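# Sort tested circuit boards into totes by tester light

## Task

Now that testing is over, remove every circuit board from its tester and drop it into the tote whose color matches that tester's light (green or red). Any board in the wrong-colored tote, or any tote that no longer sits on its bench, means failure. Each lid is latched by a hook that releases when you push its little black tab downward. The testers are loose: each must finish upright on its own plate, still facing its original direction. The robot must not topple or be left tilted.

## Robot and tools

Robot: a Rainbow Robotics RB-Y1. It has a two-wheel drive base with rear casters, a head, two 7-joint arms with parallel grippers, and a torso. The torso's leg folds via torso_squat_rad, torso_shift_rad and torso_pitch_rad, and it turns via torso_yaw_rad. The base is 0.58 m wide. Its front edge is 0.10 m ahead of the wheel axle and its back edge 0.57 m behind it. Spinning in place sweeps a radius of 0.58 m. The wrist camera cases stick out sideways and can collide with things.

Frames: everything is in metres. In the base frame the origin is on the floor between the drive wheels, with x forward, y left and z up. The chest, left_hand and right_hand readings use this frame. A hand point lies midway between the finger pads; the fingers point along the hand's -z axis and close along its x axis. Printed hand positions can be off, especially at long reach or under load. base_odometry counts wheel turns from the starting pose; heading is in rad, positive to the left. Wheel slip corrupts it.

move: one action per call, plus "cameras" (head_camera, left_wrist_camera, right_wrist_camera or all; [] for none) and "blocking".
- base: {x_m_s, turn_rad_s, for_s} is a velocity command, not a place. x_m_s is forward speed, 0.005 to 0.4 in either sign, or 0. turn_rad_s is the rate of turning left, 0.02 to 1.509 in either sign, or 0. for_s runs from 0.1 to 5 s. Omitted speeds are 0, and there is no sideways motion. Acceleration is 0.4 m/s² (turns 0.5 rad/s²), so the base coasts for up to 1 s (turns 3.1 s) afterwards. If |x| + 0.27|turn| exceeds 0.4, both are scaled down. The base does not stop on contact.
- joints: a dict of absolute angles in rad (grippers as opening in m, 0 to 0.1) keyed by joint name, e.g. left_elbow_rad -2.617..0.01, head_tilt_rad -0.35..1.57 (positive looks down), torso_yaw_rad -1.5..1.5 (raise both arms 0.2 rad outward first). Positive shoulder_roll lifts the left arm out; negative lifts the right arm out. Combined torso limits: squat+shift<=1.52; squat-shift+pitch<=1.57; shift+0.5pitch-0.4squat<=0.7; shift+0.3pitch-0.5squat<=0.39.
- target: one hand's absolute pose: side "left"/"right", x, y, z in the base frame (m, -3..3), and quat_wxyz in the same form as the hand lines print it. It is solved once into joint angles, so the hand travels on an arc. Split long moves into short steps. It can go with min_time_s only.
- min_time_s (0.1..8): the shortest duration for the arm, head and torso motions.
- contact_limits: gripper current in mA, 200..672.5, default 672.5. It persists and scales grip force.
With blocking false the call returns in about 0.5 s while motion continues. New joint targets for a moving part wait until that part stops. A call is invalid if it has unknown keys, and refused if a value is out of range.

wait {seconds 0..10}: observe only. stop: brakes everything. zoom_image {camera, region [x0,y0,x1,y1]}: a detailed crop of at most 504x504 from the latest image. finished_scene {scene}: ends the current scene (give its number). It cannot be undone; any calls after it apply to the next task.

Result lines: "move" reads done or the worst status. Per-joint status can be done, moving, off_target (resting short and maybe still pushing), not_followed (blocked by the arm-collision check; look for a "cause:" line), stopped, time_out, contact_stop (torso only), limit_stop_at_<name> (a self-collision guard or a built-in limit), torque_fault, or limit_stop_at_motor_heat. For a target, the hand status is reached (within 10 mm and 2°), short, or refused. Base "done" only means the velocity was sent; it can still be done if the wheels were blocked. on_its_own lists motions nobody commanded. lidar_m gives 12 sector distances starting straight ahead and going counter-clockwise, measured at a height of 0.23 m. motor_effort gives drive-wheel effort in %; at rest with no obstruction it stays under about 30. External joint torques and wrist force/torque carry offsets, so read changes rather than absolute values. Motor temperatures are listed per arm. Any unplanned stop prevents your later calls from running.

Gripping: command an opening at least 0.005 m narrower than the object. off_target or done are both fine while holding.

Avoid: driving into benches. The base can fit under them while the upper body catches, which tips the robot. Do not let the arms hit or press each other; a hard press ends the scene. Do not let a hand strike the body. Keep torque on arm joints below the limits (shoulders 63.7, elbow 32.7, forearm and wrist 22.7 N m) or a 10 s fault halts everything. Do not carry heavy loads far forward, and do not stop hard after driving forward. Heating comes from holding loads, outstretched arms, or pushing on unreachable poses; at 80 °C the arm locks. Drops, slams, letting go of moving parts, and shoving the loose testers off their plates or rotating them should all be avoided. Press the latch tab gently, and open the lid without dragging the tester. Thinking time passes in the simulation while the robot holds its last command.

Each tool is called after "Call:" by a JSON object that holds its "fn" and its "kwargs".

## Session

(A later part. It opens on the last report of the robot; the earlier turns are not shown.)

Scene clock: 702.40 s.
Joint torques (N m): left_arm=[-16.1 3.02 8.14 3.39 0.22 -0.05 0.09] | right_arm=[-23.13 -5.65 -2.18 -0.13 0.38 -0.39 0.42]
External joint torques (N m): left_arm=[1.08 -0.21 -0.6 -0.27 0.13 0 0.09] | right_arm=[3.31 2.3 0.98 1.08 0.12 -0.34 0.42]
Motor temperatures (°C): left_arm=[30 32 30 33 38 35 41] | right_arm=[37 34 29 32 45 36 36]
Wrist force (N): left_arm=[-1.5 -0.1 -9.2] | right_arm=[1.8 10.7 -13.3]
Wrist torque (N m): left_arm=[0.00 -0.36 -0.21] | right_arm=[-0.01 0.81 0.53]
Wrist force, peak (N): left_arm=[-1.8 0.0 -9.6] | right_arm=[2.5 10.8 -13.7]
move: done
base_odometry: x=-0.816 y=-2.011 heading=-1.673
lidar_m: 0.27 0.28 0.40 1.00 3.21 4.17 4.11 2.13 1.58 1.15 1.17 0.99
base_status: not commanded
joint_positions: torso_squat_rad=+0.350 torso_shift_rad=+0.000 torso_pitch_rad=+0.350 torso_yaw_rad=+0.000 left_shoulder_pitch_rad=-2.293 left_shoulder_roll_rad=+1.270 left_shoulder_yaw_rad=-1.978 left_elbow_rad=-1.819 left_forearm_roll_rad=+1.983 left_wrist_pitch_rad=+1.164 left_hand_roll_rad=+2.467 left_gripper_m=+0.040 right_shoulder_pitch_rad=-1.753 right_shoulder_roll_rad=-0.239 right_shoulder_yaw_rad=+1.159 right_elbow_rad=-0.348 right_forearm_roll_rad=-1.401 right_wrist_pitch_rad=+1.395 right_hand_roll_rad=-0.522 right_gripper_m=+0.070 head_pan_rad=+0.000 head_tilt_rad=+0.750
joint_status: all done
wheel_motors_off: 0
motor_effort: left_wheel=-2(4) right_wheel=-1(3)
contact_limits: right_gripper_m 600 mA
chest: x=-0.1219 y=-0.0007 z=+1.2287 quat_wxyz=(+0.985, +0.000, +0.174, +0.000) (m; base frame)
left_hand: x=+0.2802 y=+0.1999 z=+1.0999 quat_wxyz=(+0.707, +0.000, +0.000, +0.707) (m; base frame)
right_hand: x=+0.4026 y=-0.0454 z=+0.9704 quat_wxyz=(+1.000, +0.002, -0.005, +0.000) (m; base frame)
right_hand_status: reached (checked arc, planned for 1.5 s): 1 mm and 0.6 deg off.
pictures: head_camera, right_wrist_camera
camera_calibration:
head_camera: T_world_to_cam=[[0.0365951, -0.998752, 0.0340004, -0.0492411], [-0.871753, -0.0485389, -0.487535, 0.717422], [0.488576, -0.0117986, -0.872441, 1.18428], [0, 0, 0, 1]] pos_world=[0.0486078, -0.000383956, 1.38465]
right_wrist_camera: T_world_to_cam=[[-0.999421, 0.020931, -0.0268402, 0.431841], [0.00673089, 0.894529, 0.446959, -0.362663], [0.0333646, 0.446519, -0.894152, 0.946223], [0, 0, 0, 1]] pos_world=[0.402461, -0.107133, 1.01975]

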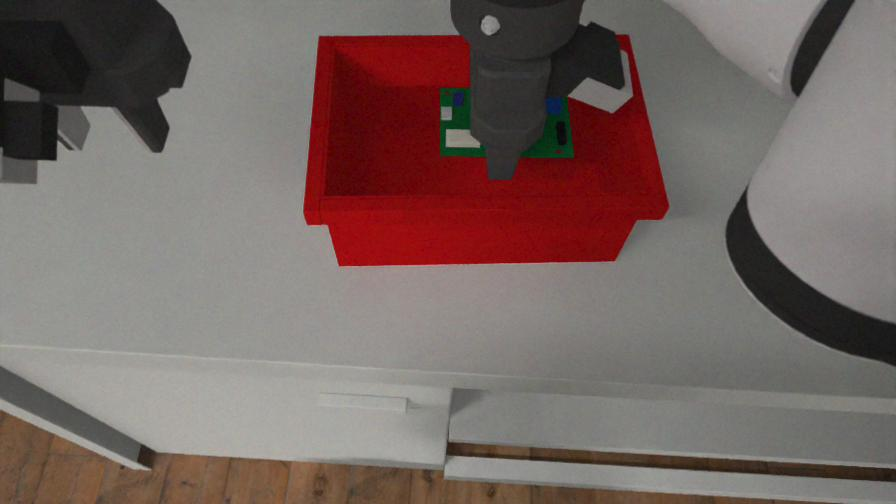

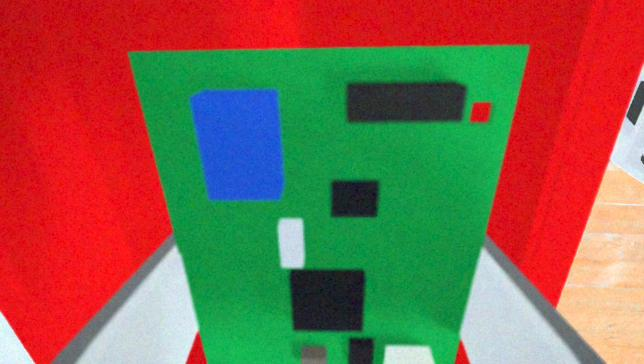

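Call:
{"fn": "move", "kwargs": {"target": {"side":"right","x":0.412,"y":-0.03,"z":0.94,"quat_wxyz":[1,0,0,0]}, "min_time_s": 1.5, "cameras": []}}

Call:
{"fn": "move", "kwargs": {"target": {"side":"right","x":0.412,"y":-0.03,"z":0.912,"quat_wxyz":[1,0,0,0]}, "min_time_s": 1.5, "cameras": ["head_camera","right_wrist_camera"]}}

Scene clock: 710.67 s.
Joint torques (N m): left_arm=[-16.1 2.93 8.24 3.43 0.29 -0.02 0.15] | right_arm=[-22.74 -4.86 -1.31 -0.12 0.41 -0.64 0.38]
External joint torques (N m): left_arm=[1.09 -0.3 -0.5 -0.23 0.19 0.03 0.15] | right_arm=[3.38 2.56 1.13 1.1 0.13 -0.42 0.37]
Motor temperatures (°C): left_arm=[30 32 30 33 38 35 41] | right_arm=[37 34 29 32 45 36 36]
Wrist force (N): left_arm=[-1.4 0.0 -9.2] | right_arm=[1.5 10.7 -13.2]
Wrist torque (N m): left_arm=[-0.01 -0.35 -0.20] | right_arm=[-0.05 0.79 0.49]
Wrist force, peak (N): left_arm=[-1.3 0.2 -9.8] | right_arm=[2.1 11.0 -13.5]
move: short
base_odometry: x=-0.816 y=-2.011 heading=-1.673
lidar_m: 0.27 0.28 0.39 1.00 3.20 4.17 4.11 2.14 1.58 1.14 1.17 0.98
base_status: not commanded
joint_positions: torso_squat_rad=+0.350 torso_shift_rad=+0.000 torso_pitch_rad=+0.350 torso_yaw_rad=+0.000 left_shoulder_pitch_rad=-2.293 left_shoulder_roll_rad=+1.270 left_shoulder_yaw_rad=-1.978 left_elbow_rad=-1.819 left_forearm_roll_rad=+1.983 left_wrist_pitch_rad=+1.164 left_hand_roll_rad=+2.467 left_gripper_m=+0.040 right_shoulder_pitch_rad=-1.716 right_shoulder_roll_rad=-0.168 right_shoulder_yaw_rad=+1.167 right_elbow_rad=-0.267 right_forearm_roll_rad=-1.377 right_wrist_pitch_rad=+1.246 right_hand_roll_rad=-0.505 right_gripper_m=+0.070 head_pan_rad=+0.000 head_tilt_rad=+0.750
joint_status: all done
wheel_motors_off: 0
motor_effort: left_wheel=-2(4) right_wheel=-2(3)
contact_limits: right_gripper_m 600 mA
chest: x=-0.1219 y=-0.0007 z=+1.2287 quat_wxyz=(+0.985, +0.000, +0.174, +0.000) (m; base frame)
left_hand: x=+0.2802 y=+0.1999 z=+1.0999 quat_wxyz=(+0.707, +0.000, +0.000, +0.707) (m; base frame)
right_hand: x=+0.4117 y=-0.0303 z=+0.9406 quat_wxyz=(+0.999, +0.017, -0.045, +0.000) (m; base frame)
right_hand_status: short (checked arc, as near as the solve gets, planned for 1.5 s): 1 mm and 5.5 deg off. The place is met; only the turn is off.
pictures: none
No camera images: "cameras" was empty.

Scene clock: 712.50 s.
Joint torques (N m): left_arm=[-16.03 2.99 7.99 3.4 0.32 -0.13 0.16] | right_arm=[-22.33 -4.33 -1.36 -0.21 0.36 -0.56 -0.35]
External joint torques (N m): left_arm=[1.15 -0.25 -0.75 -0.26 0.22 -0.08 0.16] | right_arm=[3.45 2.59 1.05 1.02 0.07 -0.26 -0.36]
Motor temperatures (°C): left_arm=[30 32 30 33 38 35 41] | right_arm=[37 34 29 32 45 36 36]
Wrist force (N): left_arm=[-1.4 0.2 -9.5] | right_arm=[1.3 10.3 -13.2]
Wrist torque (N m): left_arm=[-0.03 -0.37 -0.21] | right_arm=[-0.02 0.78 0.49]
Wrist force, peak (N): left_arm=[-1.6 0.1 -9.8] | right_arm=[1.6 10.5 -13.6]
move: short
base_odometry: x=-0.816 y=-2.011 heading=-1.673
lidar_m: 0.27 0.28 0.38 1.00 3.21 4.17 4.10 2.13 1.57 1.14 1.18 0.99
base_status: not commanded
joint_positions: torso_squat_rad=+0.350 torso_shift_rad=+0.000 torso_pitch_rad=+0.350 torso_yaw_rad=+0.000 left_shoulder_pitch_rad=-2.293 left_shoulder_roll_rad=+1.270 left_shoulder_yaw_rad=-1.978 left_elbow_rad=-1.819 left_forearm_roll_rad=+1.983 left_wrist_pitch_rad=+1.164 left_hand_roll_rad=+2.467 left_gripper_m=+0.040 right_shoulder_pitch_rad=-1.661 right_shoulder_roll_rad=-0.154 right_shoulder_yaw_rad=+1.181 right_elbow_rad=-0.267 right_forearm_roll_rad=-1.358 right_wrist_pitch_rad=+1.155 right_hand_roll_rad=-0.510 right_gripper_m=+0.070 head_pan_rad=+0.000 head_tilt_rad=+0.750
joint_status: all done
wheel_motors_off: 0
motor_effort: left_wheel=-3(3) right_wheel=+1(3)
contact_limits: right_gripper_m 600 mA
chest: x=-0.1219 y=-0.0007 z=+1.2287 quat_wxyz=(+0.985, +0.000, +0.174, +0.000) (m; base frame)
left_hand: x=+0.2802 y=+0.1999 z=+1.0999 quat_wxyz=(+0.707, +0.000, +0.000, +0.707) (m; base frame)
right_hand: x=+0.4117 y=-0.0303 z=+0.9126 quat_wxyz=(+0.998, +0.023, -0.062, +0.000) (m; base frame)
right_hand_status: short (checked arc, as near as the solve gets, planned for 1.5 s): 1 mm and 7.6 deg off. The place is met; only the turn is off.
pictures: head_camera, right_wrist_camera
camera_calibration:
head_camera: T_world_to_cam=[[0.0365955, -0.998752, 0.0340005, -0.049241], [-0.871753, -0.0485393, -0.487534, 0.717422], [0.488576, -0.0117985, -0.872441, 1.18428], [0, 0, 0, 1]] pos_world=[0.0486076, -0.000383732, 1.38465]
right_wrist_camera: T_world_to_cam=[[-0.989897, 0.0241243, -0.139718, 0.538205], [-0.0469173, 0.874172, 0.483344, -0.362093], [0.133798, 0.485017, -0.864209, 0.820035], [0, 0, 0, 1]] pos_world=[0.40606, -0.0941822, 0.958894]

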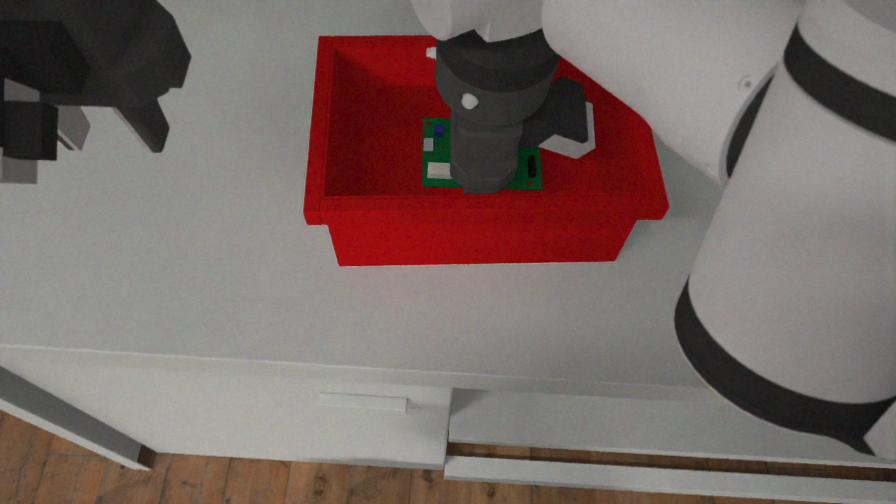

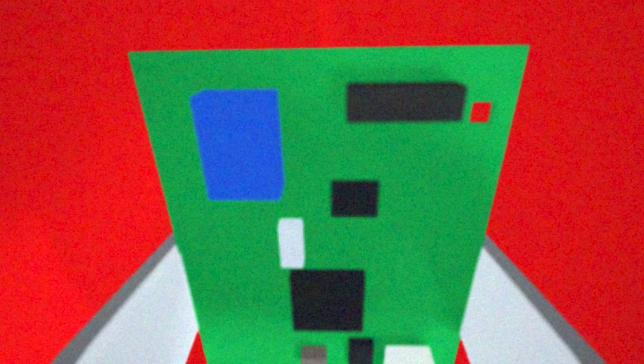

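Call:
{"fn": "move", "kwargs": {"target": {"side":"right","x":0.408,"y":-0.03,"z":0.898,"quat_wxyz":[0.998,0.02,-0.06,0]}, "min_time_s": 1, "cameras": ["right_wrist_camera"]}}

Scene clock: 717.50 s.
Joint torques (N m): left_arm=[-16.23 3.1 8.13 3.3 0.29 0.01 0.19] | right_arm=[-21.45 -3.26 -1.32 -0.12 0.29 -0.31 -0.41]
External joint torques (N m): left_arm=[0.95 -0.13 -0.61 -0.36 0.19 0.06 0.19] | right_arm=[4.08 3.36 1.05 1.08 0 0 -0.41]
Motor temperatures (°C): left_arm=[30 32 30 33 38 35 41] | right_arm=[37 34 28 32 45 36 36]
Wrist force (N): left_arm=[-1.6 0.0 -9.4] | right_arm=[3.2 10.6 -13.0]
Wrist torque (N m): left_arm=[0.00 -0.39 -0.21] | right_arm=[-0.04 0.86 0.50]
Wrist force, peak (N): left_arm=[-1.4 -0.2 -9.8] | right_arm=[3.0 10.6 -13.5]
move: done
base_odometry: x=-0.816 y=-2.011 heading=-1.673
lidar_m: 0.27 0.28 0.39 1.00 3.20 4.17 4.11 2.14 1.58 1.15 1.17 0.98
base_status: not commanded
joint_positions: torso_squat_rad=+0.350 torso_shift_rad=+0.000 torso_pitch_rad=+0.350 torso_yaw_rad=+0.000 left_shoulder_pitch_rad=-2.293 left_shoulder_roll_rad=+1.270 left_shoulder_yaw_rad=-1.978 left_elbow_rad=-1.819 left_forearm_roll_rad=+1.983 left_wrist_pitch_rad=+1.164 left_hand_roll_rad=+2.467 left_gripper_m=+0.040 right_shoulder_pitch_rad=-1.634 right_shoulder_roll_rad=-0.144 right_shoulder_yaw_rad=+1.191 right_elbow_rad=-0.267 right_forearm_roll_rad=-1.347 right_wrist_pitch_rad=+1.122 right_hand_roll_rad=-0.519 right_gripper_m=+0.070 head_pan_rad=+0.000 head_tilt_rad=+0.750
joint_status: all done
wheel_motors_off: 0
motor_effort: left_wheel=-3(4) right_wheel=-2(2)
contact_limits: right_gripper_m 600 mA
chest: x=-0.1219 y=-0.0007 z=+1.2287 quat_wxyz=(+0.985, +0.000, +0.174, +0.000) (m; base frame)
left_hand: x=+0.2802 y=+0.1999 z=+1.0999 quat_wxyz=(+0.707, +0.000, +0.000, +0.707) (m; base frame)
right_hand: x=+0.4080 y=-0.0303 z=+0.8987 quat_wxyz=(+0.998, +0.022, -0.066, +0.000) (m; base frame)
right_hand_status: reached (checked arc, planned for 1.0 s): 1 mm and 0.7 deg off.
pictures: right_wrist_camera
camera_calibration:
right_wrist_camera: T_world_to_cam=[[-0.988837, 0.0241249, -0.147037, 0.53881], [-0.0501403, 0.875381, 0.480826, -0.351931], [0.140313, 0.482831, -0.8644, 0.805855], [0, 0, 0, 1]] pos_world=[0.402078, -0.0940168, 0.945024]

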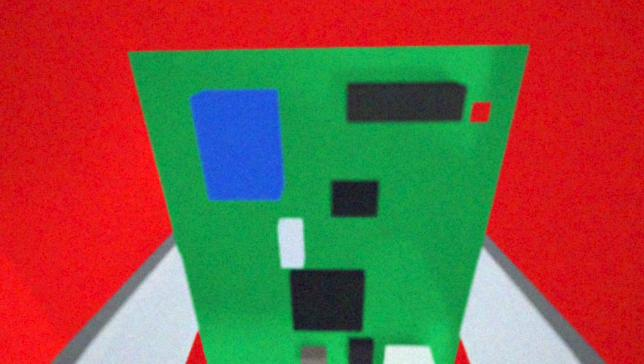

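Call:
{"fn": "move", "kwargs": {"joints": {"right_gripper_m":0.09}, "cameras": ["right_wrist_camera"]}}

Call:
{"fn": "move", "kwargs": {"target": {"side":"right","x":0.408,"y":-0.03,"z":0.98,"quat_wxyz":[1,0,0,0]}, "min_time_s": 1.5, "cameras": ["head_camera","right_wrist_camera"]}}

Call:
{"fn": "move", "kwargs": {"target": {"side":"right","x":0.36,"y":-0.12,"z":1.15,"quat_wxyz":[1,0,0,0]}, "min_time_s": 2, "cameras": ["head_camera"]}}

Scene clock: 725.43 s.
Joint torques (N m): left_arm=[-15.98 3.01 8.18 3.4 0.3 -0.06 0.1] | right_arm=[-21.64 -3.4 -1.17 -0.27 0.33 -0.24 -0.36]
External joint torques (N m): left_arm=[1.2 -0.22 -0.56 -0.26 0.2 -0.01 0.1] | right_arm=[3.89 3.22 1.2 0.93 0.04 0.07 -0.37]
Motor temperatures (°C): left_arm=[30 32 30 33 38 35 41] | right_arm=[37 34 28 32 45 36 36]
Wrist force (N): left_arm=[-1.7 0.1 -9.4] | right_arm=[2.8 10.1 -12.8]
Wrist torque (N m): left_arm=[-0.02 -0.41 -0.20] | right_arm=[0.02 0.83 0.49]
Wrist force, peak (N): left_arm=[-1.7 -0.1 -9.7] | right_arm=[3.2 11.0 -13.2]
move: done
base_odometry: x=-0.816 y=-2.011 heading=-1.673
lidar_m: 0.27 0.28 0.39 1.00 3.21 4.18 4.10 2.13 1.58 1.15 1.17 0.98
base_status: not commanded
joint_positions: torso_squat_rad=+0.350 torso_shift_rad=+0.000 torso_pitch_rad=+0.350 torso_yaw_rad=+0.000 left_shoulder_pitch_rad=-2.293 left_shoulder_roll_rad=+1.270 left_shoulder_yaw_rad=-1.978 left_elbow_rad=-1.819 left_forearm_roll_rad=+1.983 left_wrist_pitch_rad=+1.164 left_hand_roll_rad=+2.467 left_gripper_m=+0.040 right_shoulder_pitch_rad=-1.634 right_shoulder_roll_rad=-0.144 right_shoulder_yaw_rad=+1.191 right_elbow_rad=-0.267 right_forearm_roll_rad=-1.347 right_wrist_pitch_rad=+1.122 right_hand_roll_rad=-0.519 right_gripper_m=+0.090 head_pan_rad=+0.000 head_tilt_rad=+0.750
joint_status: all done
wheel_motors_off: 0
motor_effort: left_wheel=-3(4) right_wheel=-1(2)
contact_limits: right_gripper_m 600 mA
chest: x=-0.1219 y=-0.0007 z=+1.2287 quat_wxyz=(+0.985, +0.000, +0.174, +0.000) (m; base frame)
left_hand: x=+0.2802 y=+0.1999 z=+1.0999 quat_wxyz=(+0.707, +0.000, +0.000, +0.707) (m; base frame)
right_hand: x=+0.4080 y=-0.0303 z=+0.8987 quat_wxyz=(+0.998, +0.022, -0.066, +0.000) (m; base frame)
pictures: right_wrist_camera
camera_calibration:
right_wrist_camera: T_world_to_cam=[[-0.988836, 0.0241253, -0.147043, 0.538817], [-0.050143, 0.875381, 0.480826, -0.35193], [0.140319, 0.482832, -0.864398, 0.805852], [0, 0, 0, 1]] pos_world=[0.402079, -0.0940171, 0.945024]

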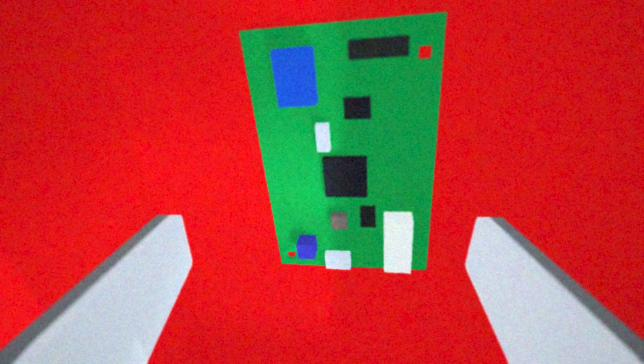

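Scene clock: 727.27 s.
Joint torques (N m): left_arm=[-16.14 3.17 8.09 3.3 0.32 -0.04 0.15] | right_arm=[-25.23 -9.29 -3.82 -0.15 -0.2 -0.03 0.32]
External joint torques (N m): left_arm=[1.04 -0.06 -0.65 -0.36 0.22 0.01 0.15] | right_arm=[1.21 -1.27 -1.36 1.06 -0.47 0.09 0.32]
Motor temperatures (°C): left_arm=[30 32 30 33 38 35 41] | right_arm=[37 34 28 32 45 36 36]
Wrist force (N): left_arm=[-1.7 0.0 -9.6] | right_arm=[1.8 10.9 -13.0]
Wrist torque (N m): left_arm=[-0.02 -0.40 -0.20] | right_arm=[-0.06 0.81 0.51]
Wrist force, peak (N): left_arm=[-1.7 0.0 -9.6] | right_arm=[3.2 10.6 -13.2]
move: short
base_odometry: x=-0.816 y=-2.011 heading=-1.673
lidar_m: 0.27 0.28 0.39 1.00 3.21 4.17 4.11 2.13 1.58 1.15 1.18 0.98
base_status: not commanded
joint_positions: torso_squat_rad=+0.350 torso_shift_rad=+0.000 torso_pitch_rad=+0.350 torso_yaw_rad=+0.000 left_shoulder_pitch_rad=-2.293 left_shoulder_roll_rad=+1.270 left_shoulder_yaw_rad=-1.978 left_elbow_rad=-1.819 left_forearm_roll_rad=+1.983 left_wrist_pitch_rad=+1.164 left_hand_roll_rad=+2.467 left_gripper_m=+0.040 right_shoulder_pitch_rad=-1.793 right_shoulder_roll_rad=-0.186 right_shoulder_yaw_rad=+1.150 right_elbow_rad=-0.267 right_forearm_roll_rad=-1.401 right_wrist_pitch_rad=+1.376 right_hand_roll_rad=-0.503 right_gripper_m=+0.090 head_pan_rad=+0.000 head_tilt_rad=+0.750
joint_status: all done
wheel_motors_off: 0
motor_effort: left_wheel=-3(4) right_wheel=+0(2)
contact_limits: right_gripper_m 600 mA
chest: x=-0.1219 y=-0.0007 z=+1.2287 quat_wxyz=(+0.985, +0.000, +0.174, +0.000) (m; base frame)
left_hand: x=+0.2802 y=+0.1999 z=+1.0999 quat_wxyz=(+0.707, +0.000, +0.000, +0.707) (m; base frame)
right_hand: x=+0.4074 y=-0.0301 z=+0.9801 quat_wxyz=(+1.000, +0.007, -0.019, +0.000) (m; base frame)
right_hand_status: short (checked arc, as near as the solve gets, planned for 1.5 s): 1 mm and 2.4 deg off. The place is met; only the turn is off.
pictures: head_camera, right_wrist_camera
camera_calibration:
head_camera: T_world_to_cam=[[0.0365953, -0.998752, 0.0340004, -0.0492411], [-0.871753, -0.048539, -0.487535, 0.717422], [0.488576, -0.0117985, -0.872441, 1.18428], [0, 0, 0, 1]] pos_world=[0.0486077, -0.000383962, 1.38465]
right_wrist_camera: T_world_to_cam=[[-0.998256, 0.0203071, -0.0554245, 0.464056], [-0.00728402, 0.889404, 0.457064, -0.385046], [0.0585764, 0.456671, -0.887705, 0.931571], [0, 0, 0, 1]] pos_world=[0.405874, -0.0923833, 1.02867]

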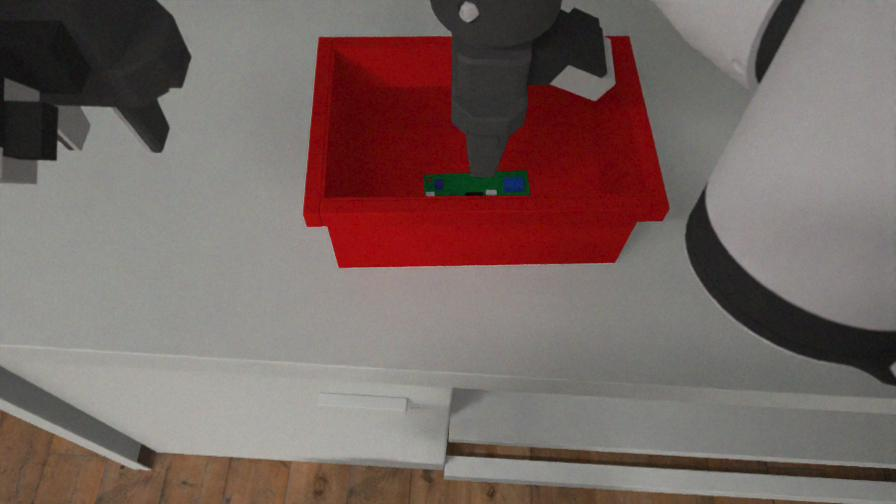

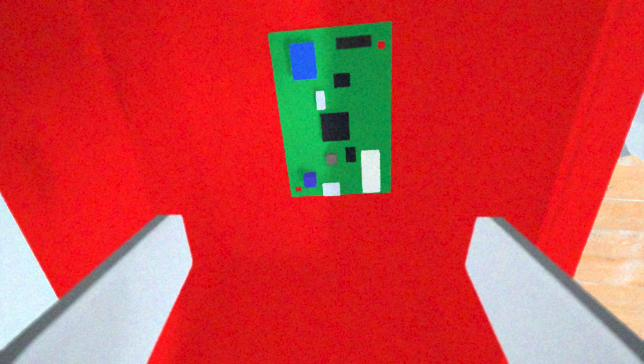

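Scene clock: 729.60 s.
Joint torques (N m): left_arm=[-15.92 3.28 8.21 3.43 0.27 -0.03 0.21] | right_arm=[-22.92 -8.28 -7.83 0.62 -0.1 -0.01 -0.14]
External joint torques (N m): left_arm=[1.26 0.04 -0.53 -0.23 0.17 0.02 0.21] | right_arm=[1.24 -0.1 1.56 -0.31 -0.33 -0.01 -0.13]
Motor temperatures (°C): left_arm=[30 32 30 33 38 35 41] | right_arm=[37 34 28 32 45 36 36]
Wrist force (N): left_arm=[-1.4 -0.1 -9.5] | right_arm=[2.3 10.7 -13.0]
Wrist torque (N m): left_arm=[-0.01 -0.36 -0.20] | right_arm=[-0.03 0.87 0.50]
Wrist force, peak (N): left_arm=[-1.5 -0.1 -9.7] | right_arm=[1.7 10.5 -13.9]
move: done
base_odometry: x=-0.816 y=-2.011 heading=-1.673
lidar_m: 0.27 0.28 0.39 1.00 3.20 4.17 4.10 2.14 1.58 1.15 1.17 0.98
base_status: not commanded
joint_positions: torso_squat_rad=+0.350 torso_shift_rad=+0.000 torso_pitch_rad=+0.350 torso_yaw_rad=+0.000 left_shoulder_pitch_rad=-2.293 left_shoulder_roll_rad=+1.270 left_shoulder_yaw_rad=-1.978 left_elbow_rad=-1.819 left_forearm_roll_rad=+1.983 left_wrist_pitch_rad=+1.164 left_hand_roll_rad=+2.467 left_gripper_m=+0.040 right_shoulder_pitch_rad=-1.938 right_shoulder_roll_rad=-0.866 right_shoulder_yaw_rad=+1.223 right_elbow_rad=-1.212 right_forearm_roll_rad=-1.701 right_wrist_pitch_rad=+1.685 right_hand_roll_rad=-0.851 right_gripper_m=+0.090 head_pan_rad=+0.000 head_tilt_rad=+0.750
joint_status: all done
wheel_motors_off: 0
motor_effort: left_wheel=-3(4) right_wheel=-1(2)
contact_limits: right_gripper_m 600 mA
chest: x=-0.1219 y=-0.0007 z=+1.2287 quat_wxyz=(+0.985, +0.000, +0.174, +0.000) (m; base frame)
left_hand: x=+0.2801 y=+0.1999 z=+1.1000 quat_wxyz=(+0.707, +0.000, +0.000, +0.707) (m; base frame)
right_hand: x=+0.3597 y=-0.1196 z=+1.1504 quat_wxyz=(+1.000, +0.000, +0.003, +0.001) (m; base frame)
right_hand_status: reached (checked arc, planned for 2.0 s): 1 mm and 0.3 deg off.
pictures: head_camera
camera_calibration:
head_camera: T_world_to_cam=[[0.0365914, -0.998752, 0.033994, -0.0492382], [-0.871733, -0.048533, -0.487572, 0.717448], [0.488613, -0.0117928, -0.872421, 1.18427], [0, 0, 0, 1]] pos_world=[0.0485741, -0.000390987, 1.38466]

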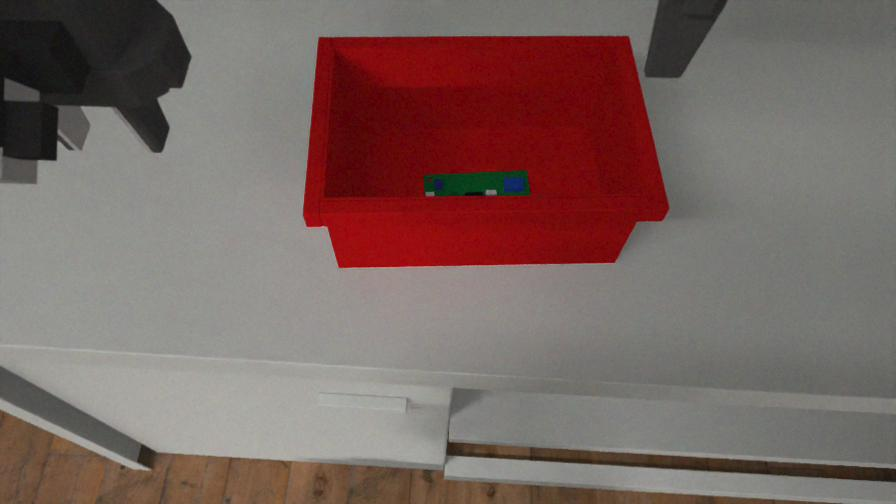

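Call:
{"fn": "move", "kwargs": {"base": {"x_m_s":-0.35,"for_s":2.6}, "cameras": []}}

Call:
{"fn": "move", "kwargs": {"base": {"turn_rad_s":0.6,"for_s":5.0}, "joints": {"torso_pitch_rad":0.0,"head_tilt_rad":0.35}, "cameras": ["head_camera"]}}

Scene clock: 741.30 s.
Joint torques (N m): left_arm=[-16.07 3.03 8.05 3.44 0.31 -0.06 0.14] | right_arm=[-22.59 -8.35 -8.49 0.91 0.04 -0.01 -0.15]
External joint torques (N m): left_arm=[1.11 -0.2 -0.69 -0.22 0.21 -0.01 0.14] | right_arm=[1.57 -0.17 0.9 -0.02 -0.2 -0.01 -0.15]
Motor temperatures (°C): left_arm=[30 32 30 33 38 35 41] | right_arm=[37 34 28 32 45 36 36]
Wrist force (N): left_arm=[-1.4 0.2 -9.0] | right_arm=[2.3 10.4 -13.0]
Wrist torque (N m): left_arm=[-0.03 -0.35 -0.20] | right_arm=[0.01 0.87 0.50]
Wrist force, peak (N): left_arm=[-1.4 -0.1 -9.8] | right_arm=[2.6 11.0 -13.3]
move: done
base_odometry: x=-0.723 y=-1.106 heading=-1.674
lidar_m: 1.18 1.23 2.41 3.10 3.25 3.24 3.22 2.12 1.57 1.51 1.55 1.57
base_status: done (sent for 2.6 of 2.6 s)
joint_positions: torso_squat_rad=+0.350 torso_shift_rad=+0.000 torso_pitch_rad=+0.350 torso_yaw_rad=+0.000 left_shoulder_pitch_rad=-2.293 left_shoulder_roll_rad=+1.270 left_shoulder_yaw_rad=-1.978 left_elbow_rad=-1.819 left_forearm_roll_rad=+1.983 left_wrist_pitch_rad=+1.164 left_hand_roll_rad=+2.467 left_gripper_m=+0.040 right_shoulder_pitch_rad=-1.938 right_shoulder_roll_rad=-0.866 right_shoulder_yaw_rad=+1.223 right_elbow_rad=-1.212 right_forearm_roll_rad=-1.701 right_wrist_pitch_rad=+1.685 right_hand_roll_rad=-0.851 right_gripper_m=+0.090 head_pan_rad=+0.000 head_tilt_rad=+0.750
joint_status: not commanded
wheel_motors_off: 0
motor_effort: left_wheel=-2(22) right_wheel=+2(29)
contact_limits: right_gripper_m 600 mA
chest: x=-0.1220 y=-0.0007 z=+1.2287 quat_wxyz=(+0.985, +0.000, +0.174, +0.000) (m; base frame)
left_hand: x=+0.2801 y=+0.1999 z=+1.1000 quat_wxyz=(+0.707, +0.000, +0.000, +0.707) (m; base frame)
right_hand: x=+0.3596 y=-0.1196 z=+1.1505 quat_wxyz=(+1.000, +0.000, +0.002, +0.001) (m; base frame)
pictures: none
No camera images: "cameras" was empty.

Scene clock: 747.83 s.
Joint torques (N m): left_arm=[-14.67 1.45 7.61 5.59 -0.14 -0.48 0.14] | right_arm=[-20.24 -7.64 -7.8 2.71 0.41 -0.54 -0.1]
External joint torques (N m): left_arm=[1.03 -0.04 -0.65 -0.41 0.24 -0.01 0.14] | right_arm=[1.67 -0.17 0.7 -0.08 -0.33 -0.07 -0.12]
Motor temperatures (°C): left_arm=[30 32 30 33 38 35 41] | right_arm=[37 34 29 32 45 36 36]
Wrist force (N): left_arm=[-1.5 2.1 -9.0] | right_arm=[0.1 10.6 -12.5]
Wrist torque (N m): left_arm=[-0.12 -0.37 -0.20] | right_arm=[-0.02 0.72 0.49]
Wrist force, peak (N): left_arm=[-1.6 -0.1 -9.9] | right_arm=[2.6 10.8 -13.4]
move: done
base_odometry: x=-0.723 y=-1.106 heading=+1.326
lidar_m: 3.21 2.48 1.62 1.48 1.49 1.57 1.21 1.22 1.54 2.96 3.15 3.41
base_status: done (sent for 5 of 5 s)
joint_positions: torso_squat_rad=+0.350 torso_shift_rad=+0.000 torso_pitch_rad=+0.000 torso_yaw_rad=+0.000 left_shoulder_pitch_rad=-2.293 left_shoulder_roll_rad=+1.270 left_shoulder_yaw_rad=-1.978 left_elbow_rad=-1.819 left_forearm_roll_rad=+1.983 left_wrist_pitch_rad=+1.164 left_hand_roll_rad=+2.467 left_gripper_m=+0.040 right_shoulder_pitch_rad=-1.938 right_shoulder_roll_rad=-0.866 right_shoulder_yaw_rad=+1.223 right_elbow_rad=-1.212 right_forearm_roll_rad=-1.701 right_wrist_pitch_rad=+1.685 right_hand_roll_rad=-0.851 right_gripper_m=+0.090 head_pan_rad=+0.000 head_tilt_rad=+0.350
joint_status: all done
wheel_motors_off: 0
motor_effort: left_wheel=-1(26) right_wheel=+4(24)
contact_limits: right_gripper_m 600 mA
chest: x=-0.2281 y=-0.0008 z=+1.2475 quat_wxyz=(+1.000, +0.000, +0.000, +0.000) (m; base frame)
left_hand: x=+0.1938 y=+0.1998 z=+1.2645 quat_wxyz=(+0.696, -0.123, -0.123, +0.696) (m; base frame)
right_hand: x=+0.2510 y=-0.1198 z=+1.3391 quat_wxyz=(+0.985, +0.000, -0.172, +0.001) (m; base frame)
pictures: head_camera
camera_calibration:
head_camera: T_world_to_cam=[[0.00300754, -0.998763, 0.0496304, -0.0737795], [-0.305374, -0.0481772, -0.951013, 1.37256], [0.952228, -0.0122956, -0.305141, 0.576997], [0, 0, 0, 1]] pos_world=[-0.130068, -0.000467764, 1.48505]

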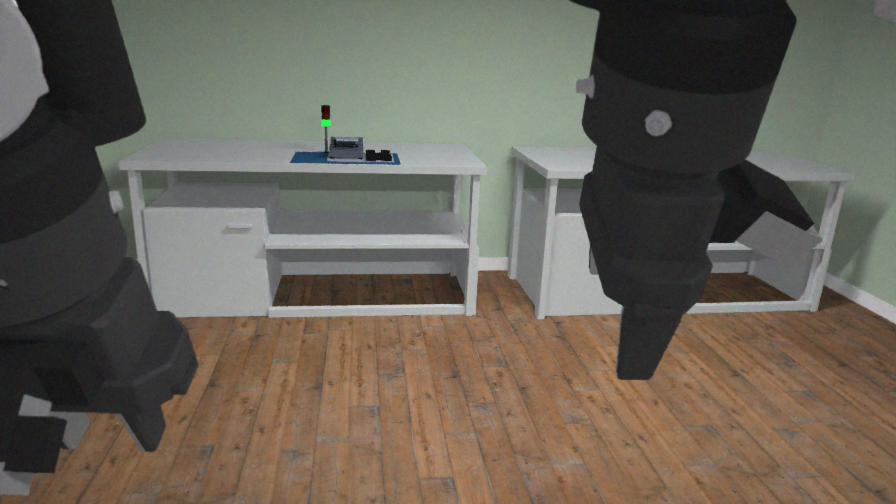

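Call:
{"fn": "move", "kwargs": {"base": {"turn_rad_s":0.3,"for_s":0.62}, "cameras": []}}

Call:
{"fn": "move", "kwargs": {"base": {"x_m_s":0.4,"for_s":4.6}, "cameras": []}}

Call:
{"fn": "move", "kwargs": {"base": {"turn_rad_s":-0.1,"for_s":0.35}, "joints": {"head_tilt_rad":0.4}, "cameras": ["head_camera"]}}

Scene clock: 770.87 s.
Joint torques (N m): left_arm=[-14.76 1.4 7.64 5.64 -0.12 -0.45 0.1] | right_arm=[-20.28 -7.56 -7.86 2.77 0.43 -0.49 -0.06]
External joint torques (N m): left_arm=[0.93 -0.09 -0.62 -0.36 0.26 0.02 0.1] | right_arm=[1.63 -0.1 0.64 -0.02 -0.31 -0.02 -0.08]
Motor temperatures (°C): left_arm=[30 32 30 33 38 35 41] | right_arm=[37 34 29 32 45 36 36]
Wrist force (N): left_arm=[-1.3 2.2 -9.0] | right_arm=[0.2 10.4 -13.0]
Wrist torque (N m): left_arm=[-0.13 -0.36 -0.20] | right_arm=[0.01 0.72 0.48]
Wrist force, peak (N): left_arm=[-1.6 2.3 -9.5] | right_arm=[-0.1 10.8 -12.9]
move: done
base_odometry: x=-0.723 y=-1.106 heading=+1.516
lidar_m: 3.20 2.02 1.52 1.48 1.56 1.63 1.17 1.28 2.44 3.12 3.29 3.24
base_status: done (sent for 0.63 of 0.63 s)
joint_positions: torso_squat_rad=+0.350 torso_shift_rad=+0.000 torso_pitch_rad=+0.000 torso_yaw_rad=+0.000 left_shoulder_pitch_rad=-2.293 left_shoulder_roll_rad=+1.270 left_shoulder_yaw_rad=-1.978 left_elbow_rad=-1.819 left_forearm_roll_rad=+1.983 left_wrist_pitch_rad=+1.164 left_hand_roll_rad=+2.467 left_gripper_m=+0.040 right_shoulder_pitch_rad=-1.938 right_shoulder_roll_rad=-0.866 right_shoulder_yaw_rad=+1.223 right_elbow_rad=-1.212 right_forearm_roll_rad=-1.701 right_wrist_pitch_rad=+1.685 right_hand_roll_rad=-0.851 right_gripper_m=+0.090 head_pan_rad=+0.000 head_tilt_rad=+0.350
joint_status: not commanded
wheel_motors_off: 0
motor_effort: left_wheel=+2(17) right_wheel=+5(22)
contact_limits: right_gripper_m 600 mA
chest: x=-0.2281 y=-0.0008 z=+1.2475 quat_wxyz=(+1.000, +0.000, +0.000, +0.000) (m; base frame)
left_hand: x=+0.1938 y=+0.1998 z=+1.2645 quat_wxyz=(+0.696, -0.123, -0.123, +0.696) (m; base frame)
right_hand: x=+0.2511 y=-0.1198 z=+1.3391 quat_wxyz=(+0.985, +0.000, -0.172, +0.001) (m; base frame)
pictures: none
No camera images: "cameras" was empty.

Scene clock: 776.93 s.
Joint torques (N m): left_arm=[-14.64 1.46 7.55 5.7 -0.07 -0.48 0.12] | right_arm=[-20.33 -7.55 -7.76 2.74 0.41 -0.55 -0.11]
External joint torques (N m): left_arm=[1.06 -0.03 -0.71 -0.29 0.3 -0.01 0.13] | right_arm=[1.58 -0.08 0.75 -0.04 -0.34 -0.07 -0.13]
Motor temperatures (°C): left_arm=[30 31 30 33 38 35 41] | right_arm=[37 34 29 32 45 36 36]
Wrist force (N): left_arm=[-1.4 2.0 -9.1] | right_arm=[0.4 10.6 -12.8]
Wrist torque (N m): left_arm=[-0.11 -0.37 -0.22] | right_arm=[-0.03 0.77 0.48]
Wrist force, peak (N): left_arm=[-1.6 2.1 -9.4] | right_arm=[0.2 10.9 -13.0]
move: done
base_odometry: x=-0.622 y=+0.731 heading=+1.516
lidar_m: 1.41 1.42 1.42 1.39 1.47 2.09 3.02 3.21 3.34 3.25 1.75 1.47
base_status: done (sent for 4.6 of 4.6 s)
joint_positions: torso_squat_rad=+0.350 torso_shift_rad=+0.000 torso_pitch_rad=+0.000 torso_yaw_rad=+0.000 left_shoulder_pitch_rad=-2.293 left_shoulder_roll_rad=+1.270 left_shoulder_yaw_rad=-1.978 left_elbow_rad=-1.819 left_forearm_roll_rad=+1.983 left_wrist_pitch_rad=+1.164 left_hand_roll_rad=+2.467 left_gripper_m=+0.040 right_shoulder_pitch_rad=-1.938 right_shoulder_roll_rad=-0.866 right_shoulder_yaw_rad=+1.223 right_elbow_rad=-1.212 right_forearm_roll_rad=-1.701 right_wrist_pitch_rad=+1.685 right_hand_roll_rad=-0.851 right_gripper_m=+0.090 head_pan_rad=+0.000 head_tilt_rad=+0.350
joint_status: not commanded
wheel_motors_off: 0
motor_effort: left_wheel=+1(29) right_wheel=-2(29)
contact_limits: right_gripper_m 600 mA
chest: x=-0.2280 y=-0.0008 z=+1.2475 quat_wxyz=(+1.000, +0.000, +0.000, +0.000) (m; base frame)
left_hand: x=+0.1939 y=+0.1998 z=+1.2644 quat_wxyz=(+0.696, -0.123, -0.123, +0.696) (m; base frame)
right_hand: x=+0.2512 y=-0.1198 z=+1.3390 quat_wxyz=(+0.985, +0.000, -0.172, +0.001) (m; base frame)
pictures: none
No camera images: "cameras" was empty.

Scene clock: 777.97 s.
Joint torques (N m): left_arm=[-14.51 1.38 7.49 5.53 -0.15 -0.43 0.18] | right_arm=[-20.14 -7.5 -7.85 2.78 0.45 -0.38 -0.14]
External joint torques (N m): left_arm=[1.19 -0.11 -0.78 -0.47 0.22 0.04 0.18] | right_arm=[1.77 -0.02 0.66 0 -0.3 0.09 -0.16]
Motor temperatures (°C): left_arm=[30 31 30 33 38 35 41] | right_arm=[37 34 29 32 45 36 36]
Wrist force (N): left_arm=[-1.5 1.9 -8.8] | right_arm=[-0.1 10.5 -12.4]
Wrist torque (N m): left_arm=[-0.09 -0.38 -0.21] | right_arm=[-0.02 0.71 0.50]
Wrist force, peak (N): left_arm=[-1.7 2.3 -9.3] | right_arm=[0.2 10.7 -12.9]
move: done
base_odometry: x=-0.622 y=+0.731 heading=+1.480
lidar_m: 1.54 1.41 1.43 1.38 1.45 2.01 3.02 3.20 3.36 3.25 1.81 1.47
base_status: done (sent for 0.37 of 0.37 s)
joint_positions: torso_squat_rad=+0.350 torso_shift_rad=+0.000 torso_pitch_rad=+0.000 torso_yaw_rad=+0.000 left_shoulder_pitch_rad=-2.293 left_shoulder_roll_rad=+1.270 left_shoulder_yaw_rad=-1.978 left_elbow_rad=-1.819 left_forearm_roll_rad=+1.983 left_wrist_pitch_rad=+1.164 left_hand_roll_rad=+2.467 left_gripper_m=+0.040 right_shoulder_pitch_rad=-1.938 right_shoulder_roll_rad=-0.866 right_shoulder_yaw_rad=+1.223 right_elbow_rad=-1.212 right_forearm_roll_rad=-1.701 right_wrist_pitch_rad=+1.685 right_hand_roll_rad=-0.851 right_gripper_m=+0.090 head_pan_rad=+0.000 head_tilt_rad=+0.400
joint_status: all done
wheel_motors_off: 0
motor_effort: left_wheel=+2(25) right_wheel=-5(23)
contact_limits: right_gripper_m 600 mA
chest: x=-0.2280 y=-0.0007 z=+1.2475 quat_wxyz=(+1.000, +0.000, +0.000, +0.000) (m; base frame)
left_hand: x=+0.1939 y=+0.1998 z=+1.2644 quat_wxyz=(+0.696, -0.123, -0.123, +0.696) (m; base frame)
right_hand: x=+0.2512 y=-0.1198 z=+1.3390 quat_wxyz=(+0.985, +0.000, -0.172, +0.001) (m; base frame)
pictures: head_camera
camera_calibration:
head_camera: T_world_to_cam=[[0.00555071, -0.998763, 0.0494203, -0.072942], [-0.352688, -0.0482005, -0.934499, 1.33896], [0.935724, -0.0122428, -0.35252, 0.642017], [0, 0, 0, 1]] pos_world=[-0.128111, -0.000453172, 1.48118]

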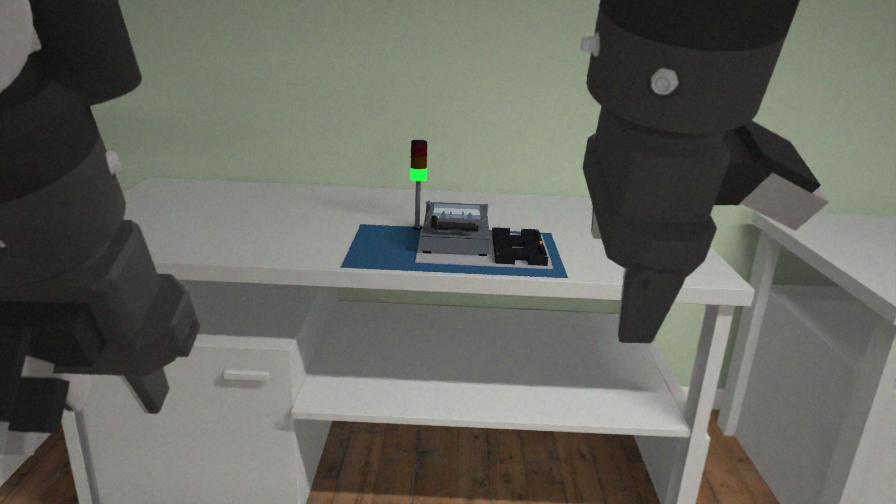

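Call:
{"fn": "move", "kwargs": {"cameras": ["head_camera"]}}

Call:
{"fn": "zoom_image", "kwargs": {"camera": "head_camera", "region": [340, 160, 620, 320]}}

Scene clock: 803.73 s.
Joint torques (N m): left_arm=[-14.8 1.48 7.47 5.66 -0.15 -0.5 0.1] | right_arm=[-20.06 -8.08 -7.72 2.65 0.48 -0.45 -0.13]
External joint torques (N m): left_arm=[0.9 -0.01 -0.79 -0.33 0.23 -0.03 0.1] | right_arm=[1.85 -0.61 0.78 -0.13 -0.27 0.02 -0.15]
Motor temperatures (°C): left_arm=[30 31 30 33 38 35 41] | right_arm=[37 34 29 32 45 36 36]
Wrist force (N): left_arm=[-1.3 2.1 -8.8] | right_arm=[-0.3 10.7 -12.8]
Wrist torque (N m): left_arm=[-0.10 -0.36 -0.20] | right_arm=[-0.03 0.70 0.50]
Wrist force, peak (N): left_arm=[-1.3 2.3 -9.3] | right_arm=[0.0 10.9 -12.8]
base_odometry: x=-0.622 y=+0.731 heading=+1.480
lidar_m: 1.53 1.41 1.43 1.39 1.44 2.00 3.03 3.21 3.36 3.25 1.80 1.47
base_status: done (sent for 0.37 of 0.37 s)
joint_positions: torso_squat_rad=+0.350 torso_shift_rad=+0.000 torso_pitch_rad=+0.000 torso_yaw_rad=+0.000 left_shoulder_pitch_rad=-2.293 left_shoulder_roll_rad=+1.270 left_shoulder_yaw_rad=-1.978 left_elbow_rad=-1.819 left_forearm_roll_rad=+1.983 left_wrist_pitch_rad=+1.164 left_hand_roll_rad=+2.467 left_gripper_m=+0.040 right_shoulder_pitch_rad=-1.938 right_shoulder_roll_rad=-0.866 right_shoulder_yaw_rad=+1.223 right_elbow_rad=-1.212 right_forearm_roll_rad=-1.701 right_wrist_pitch_rad=+1.685 right_hand_roll_rad=-0.851 right_gripper_m=+0.090 head_pan_rad=+0.000 head_tilt_rad=+0.400
joint_status: all done
wheel_motors_off: 0
motor_effort: left_wheel=+4(25) right_wheel=-7(23)
contact_limits: right_gripper_m 600 mA
chest: x=-0.2280 y=-0.0007 z=+1.2475 quat_wxyz=(+1.000, +0.000, +0.000, +0.000) (m; base frame)
left_hand: x=+0.1939 y=+0.1998 z=+1.2644 quat_wxyz=(+0.696, -0.123, -0.123, +0.696) (m; base frame)
right_hand: x=+0.2512 y=-0.1198 z=+1.3390 quat_wxyz=(+0.985, +0.000, -0.172, +0.001) (m; base frame)
pictures: head_camera
camera_calibration:
head_camera: T_world_to_cam=[[0.00555068, -0.998763, 0.0494204, -0.072942], [-0.352689, -0.0482006, -0.934499, 1.33896], [0.935724, -0.0122429, -0.35252, 0.642017], [0, 0, 0, 1]] pos_world=[-0.128111, -0.000453074, 1.48118]

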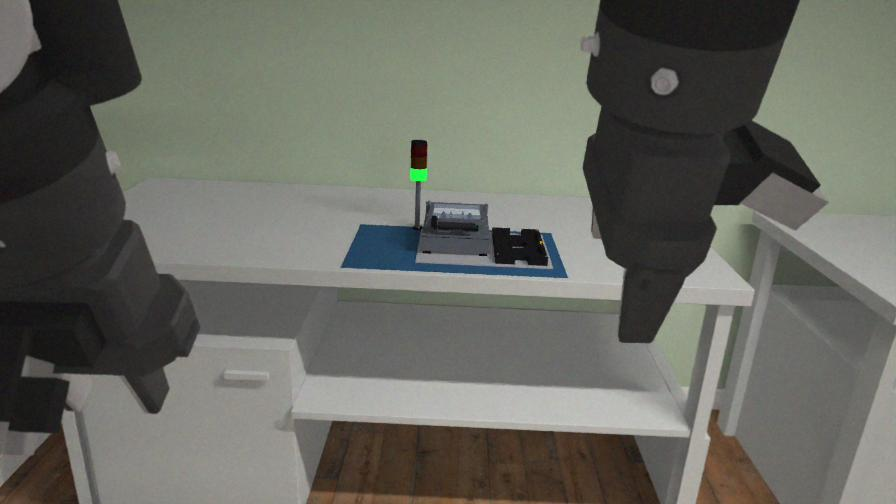

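Scaled by 1.800 from the camera's 896x504 image, which has a finer 1280x720 frame.

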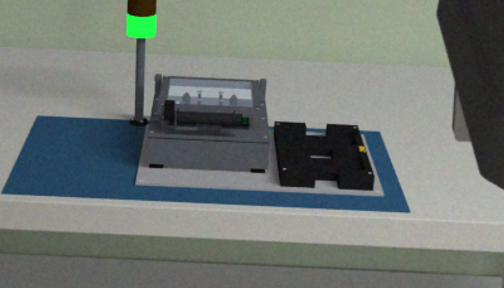

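Call:
{"fn": "move", "kwargs": {"base": {"turn_rad_s":0.3,"for_s":0.2}, "cameras": []}}

Call:
{"fn": "move", "kwargs": {"base": {"x_m_s":0.25,"for_s":4.0}, "joints": {"head_tilt_rad":0.7}, "cameras": []}}

Call:
{"fn": "move", "kwargs": {"base": {"turn_rad_s":-0.3,"for_s":0.2}, "cameras": ["head_camera"]}}

Call:
{"fn": "zoom_image", "kwargs": {"camera": "head_camera", "region": [300, 150, 700, 480]}}

Scene clock: 816.90 s.
Joint torques (N m): left_arm=[-14.58 1.29 7.53 5.67 -0.14 -0.46 0.13] | right_arm=[-20.15 -7.71 -8.04 2.8 0.45 -0.44 -0.12]
External joint torques (N m): left_arm=[1.12 -0.2 -0.73 -0.33 0.24 0 0.13] | right_arm=[1.76 -0.24 0.46 0.02 -0.29 0.03 -0.13]
Motor temperatures (°C): left_arm=[30 31 30 33 38 35 41] | right_arm=[37 34 29 32 45 36 36]
Wrist force (N): left_arm=[-1.3 2.2 -9.3] | right_arm=[0.3 10.5 -12.7]
Wrist torque (N m): left_arm=[-0.13 -0.35 -0.21] | right_arm=[-0.03 0.74 0.49]
Wrist force, peak (N): left_arm=[-1.5 2.2 -9.3] | right_arm=[-0.1 10.8 -12.9]
move: done
base_odometry: x=-0.622 y=+0.731 heading=+1.499
lidar_m: 1.44 1.41 1.43 1.39 1.46 2.05 3.02 3.20 3.35 3.24 1.77 1.47
base_status: done (sent for 0.2 of 0.2 s)
joint_positions: torso_squat_rad=+0.350 torso_shift_rad=+0.000 torso_pitch_rad=+0.000 torso_yaw_rad=+0.000 left_shoulder_pitch_rad=-2.293 left_shoulder_roll_rad=+1.270 left_shoulder_yaw_rad=-1.978 left_elbow_rad=-1.819 left_forearm_roll_rad=+1.983 left_wrist_pitch_rad=+1.164 left_hand_roll_rad=+2.467 left_gripper_m=+0.040 right_shoulder_pitch_rad=-1.938 right_shoulder_roll_rad=-0.866 right_shoulder_yaw_rad=+1.223 right_elbow_rad=-1.212 right_forearm_roll_rad=-1.701 right_wrist_pitch_rad=+1.685 right_hand_roll_rad=-0.851 right_gripper_m=+0.090 head_pan_rad=+0.000 head_tilt_rad=+0.400
joint_status: not commanded
wheel_motors_off: 0
motor_effort: left_wheel=-3(18) right_wheel=+6(22)
contact_limits: right_gripper_m 600 mA
chest: x=-0.2280 y=-0.0007 z=+1.2475 quat_wxyz=(+1.000, +0.000, +0.000, +0.000) (m; base frame)
left_hand: x=+0.1939 y=+0.1998 z=+1.2644 quat_wxyz=(+0.696, -0.123, -0.123, +0.696) (m; base frame)
right_hand: x=+0.2512 y=-0.1198 z=+1.3390 quat_wxyz=(+0.985, +0.000, -0.172, +0.001) (m; base frame)
pictures: none
No camera images: "cameras" was empty.

Scene clock: 822.00 s.
Joint torques (N m): left_arm=[-14.72 1.47 7.53 5.67 -0.09 -0.44 0.1] | right_arm=[-19.99 -7.71 -7.8 2.74 0.41 -0.39 -0.19]
External joint torques (N m): left_arm=[0.98 -0.02 -0.73 -0.32 0.29 0.03 0.11] | right_arm=[1.92 -0.24 0.7 -0.04 -0.34 0.08 -0.21]
Motor temperatures (°C): left_arm=[30 31 30 33 38 35 41] | right_arm=[37 34 29 32 45 36 36]
Wrist force (N): left_arm=[-1.1 2.0 -9.3] | right_arm=[0.1 10.7 -13.0]
Wrist torque (N m): left_arm=[-0.10 -0.34 -0.20] | right_arm=[-0.04 0.75 0.49]
Wrist force, peak (N): left_arm=[-1.4 2.0 -9.6] | right_arm=[0.4 10.7 -13.1]
move: done
base_odometry: x=-0.551 y=+1.729 heading=+1.499
lidar_m: 0.99 0.51 0.52 1.35 1.43 2.00 4.03 4.48 3.37 1.14 0.76 1.03
base_status: done (sent for 4 of 4 s)
joint_positions: torso_squat_rad=+0.350 torso_shift_rad=+0.000 torso_pitch_rad=+0.000 torso_yaw_rad=+0.000 left_shoulder_pitch_rad=-2.293 left_shoulder_roll_rad=+1.270 left_shoulder_yaw_rad=-1.978 left_elbow_rad=-1.819 left_forearm_roll_rad=+1.983 left_wrist_pitch_rad=+1.164 left_hand_roll_rad=+2.467 left_gripper_m=+0.040 right_shoulder_pitch_rad=-1.938 right_shoulder_roll_rad=-0.866 right_shoulder_yaw_rad=+1.223 right_elbow_rad=-1.212 right_forearm_roll_rad=-1.701 right_wrist_pitch_rad=+1.685 right_hand_roll_rad=-0.851 right_gripper_m=+0.090 head_pan_rad=+0.000 head_tilt_rad=+0.700
joint_status: all done
wheel_motors_off: 0
motor_effort: left_wheel=-8(15) right_wheel=+3(34)
contact_limits: right_gripper_m 600 mA
chest: x=-0.2280 y=-0.0007 z=+1.2475 quat_wxyz=(+1.000, +0.000, +0.000, +0.000) (m; base frame)
left_hand: x=+0.1939 y=+0.1998 z=+1.2644 quat_wxyz=(+0.696, -0.123, -0.123, +0.696) (m; base frame)
right_hand: x=+0.2512 y=-0.1198 z=+1.3390 quat_wxyz=(+0.985, +0.000, -0.172, +0.001) (m; base frame)
pictures: none
No camera images: "cameras" was empty.

Scene clock: 822.83 s.
Joint torques (N m): left_arm=[-14.7 1.48 7.54 5.54 -0.09 -0.46 0.08] | right_arm=[-20.09 -7.75 -7.92 2.72 0.43 -0.47 -0.12]
External joint torques (N m): left_arm=[1 -0.01 -0.72 -0.45 0.28 0.01 0.09] | right_arm=[1.82 -0.28 0.59 -0.06 -0.31 0 -0.14]
Motor temperatures (°C): left_arm=[30 31 30 33 38 35 41] | right_arm=[37 34 29 32 45 36 36]
Wrist force (N): left_arm=[-1.3 2.1 -8.8] | right_arm=[-0.1 10.6 -12.5]
Wrist torque (N m): left_arm=[-0.11 -0.37 -0.22] | right_arm=[-0.03 0.71 0.48]
Wrist force, peak (N): left_arm=[-1.1 2.0 -9.3] | right_arm=[-0.1 10.8 -12.8]
move: done
base_odometry: x=-0.551 y=+1.729 heading=+1.480
lidar_m: 1.00 0.53 0.51 1.35 1.41 1.96 4.03 4.17 3.40 1.13 0.76 1.04
base_status: done (sent for 0.2 of 0.2 s)
joint_positions: torso_squat_rad=+0.350 torso_shift_rad=+0.000 torso_pitch_rad=+0.000 torso_yaw_rad=+0.000 left_shoulder_pitch_rad=-2.293 left_shoulder_roll_rad=+1.270 left_shoulder_yaw_rad=-1.978 left_elbow_rad=-1.819 left_forearm_roll_rad=+1.983 left_wrist_pitch_rad=+1.164 left_hand_roll_rad=+2.467 left_gripper_m=+0.040 right_shoulder_pitch_rad=-1.938 right_shoulder_roll_rad=-0.866 right_shoulder_yaw_rad=+1.223 right_elbow_rad=-1.212 right_forearm_roll_rad=-1.701 right_wrist_pitch_rad=+1.685 right_hand_roll_rad=-0.851 right_gripper_m=+0.090 head_pan_rad=+0.000 head_tilt_rad=+0.700
joint_status: not commanded
wheel_motors_off: 0
motor_effort: left_wheel=+3(26) right_wheel=-5(24)
contact_limits: right_gripper_m 600 mA
chest: x=-0.2280 y=-0.0007 z=+1.2475 quat_wxyz=(+1.000, +0.000, +0.000, +0.000) (m; base frame)
left_hand: x=+0.1939 y=+0.1998 z=+1.2644 quat_wxyz=(+0.696, -0.123, -0.123, +0.696) (m; base frame)
right_hand: x=+0.2512 y=-0.1198 z=+1.3390 quat_wxyz=(+0.985, +0.000, -0.172, +0.001) (m; base frame)
pictures: head_camera
camera_calibration:
head_camera: T_world_to_cam=[[0.0201846, -0.998759, 0.0455222, -0.0642839], [-0.613075, -0.0483309, -0.788545, 1.07402], [0.789766, -0.0119921, -0.61329, 0.989443], [0, 0, 0, 1]] pos_world=[-0.121674, -0.000430116, 1.45666]

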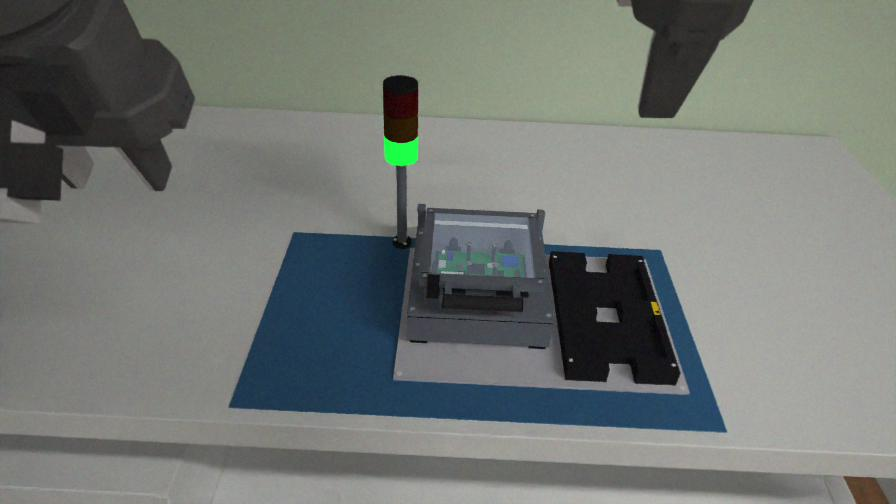

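Scaled by 1.260 from the camera's 896x504 image, which has a finer 1280x720 frame.

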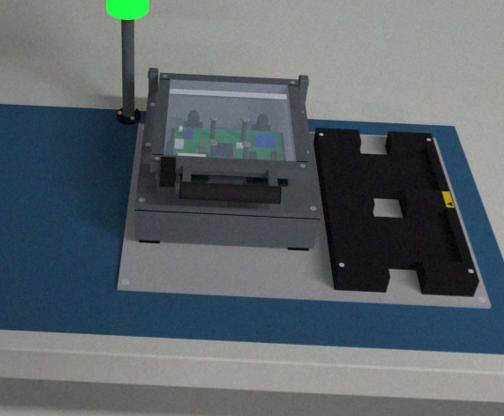

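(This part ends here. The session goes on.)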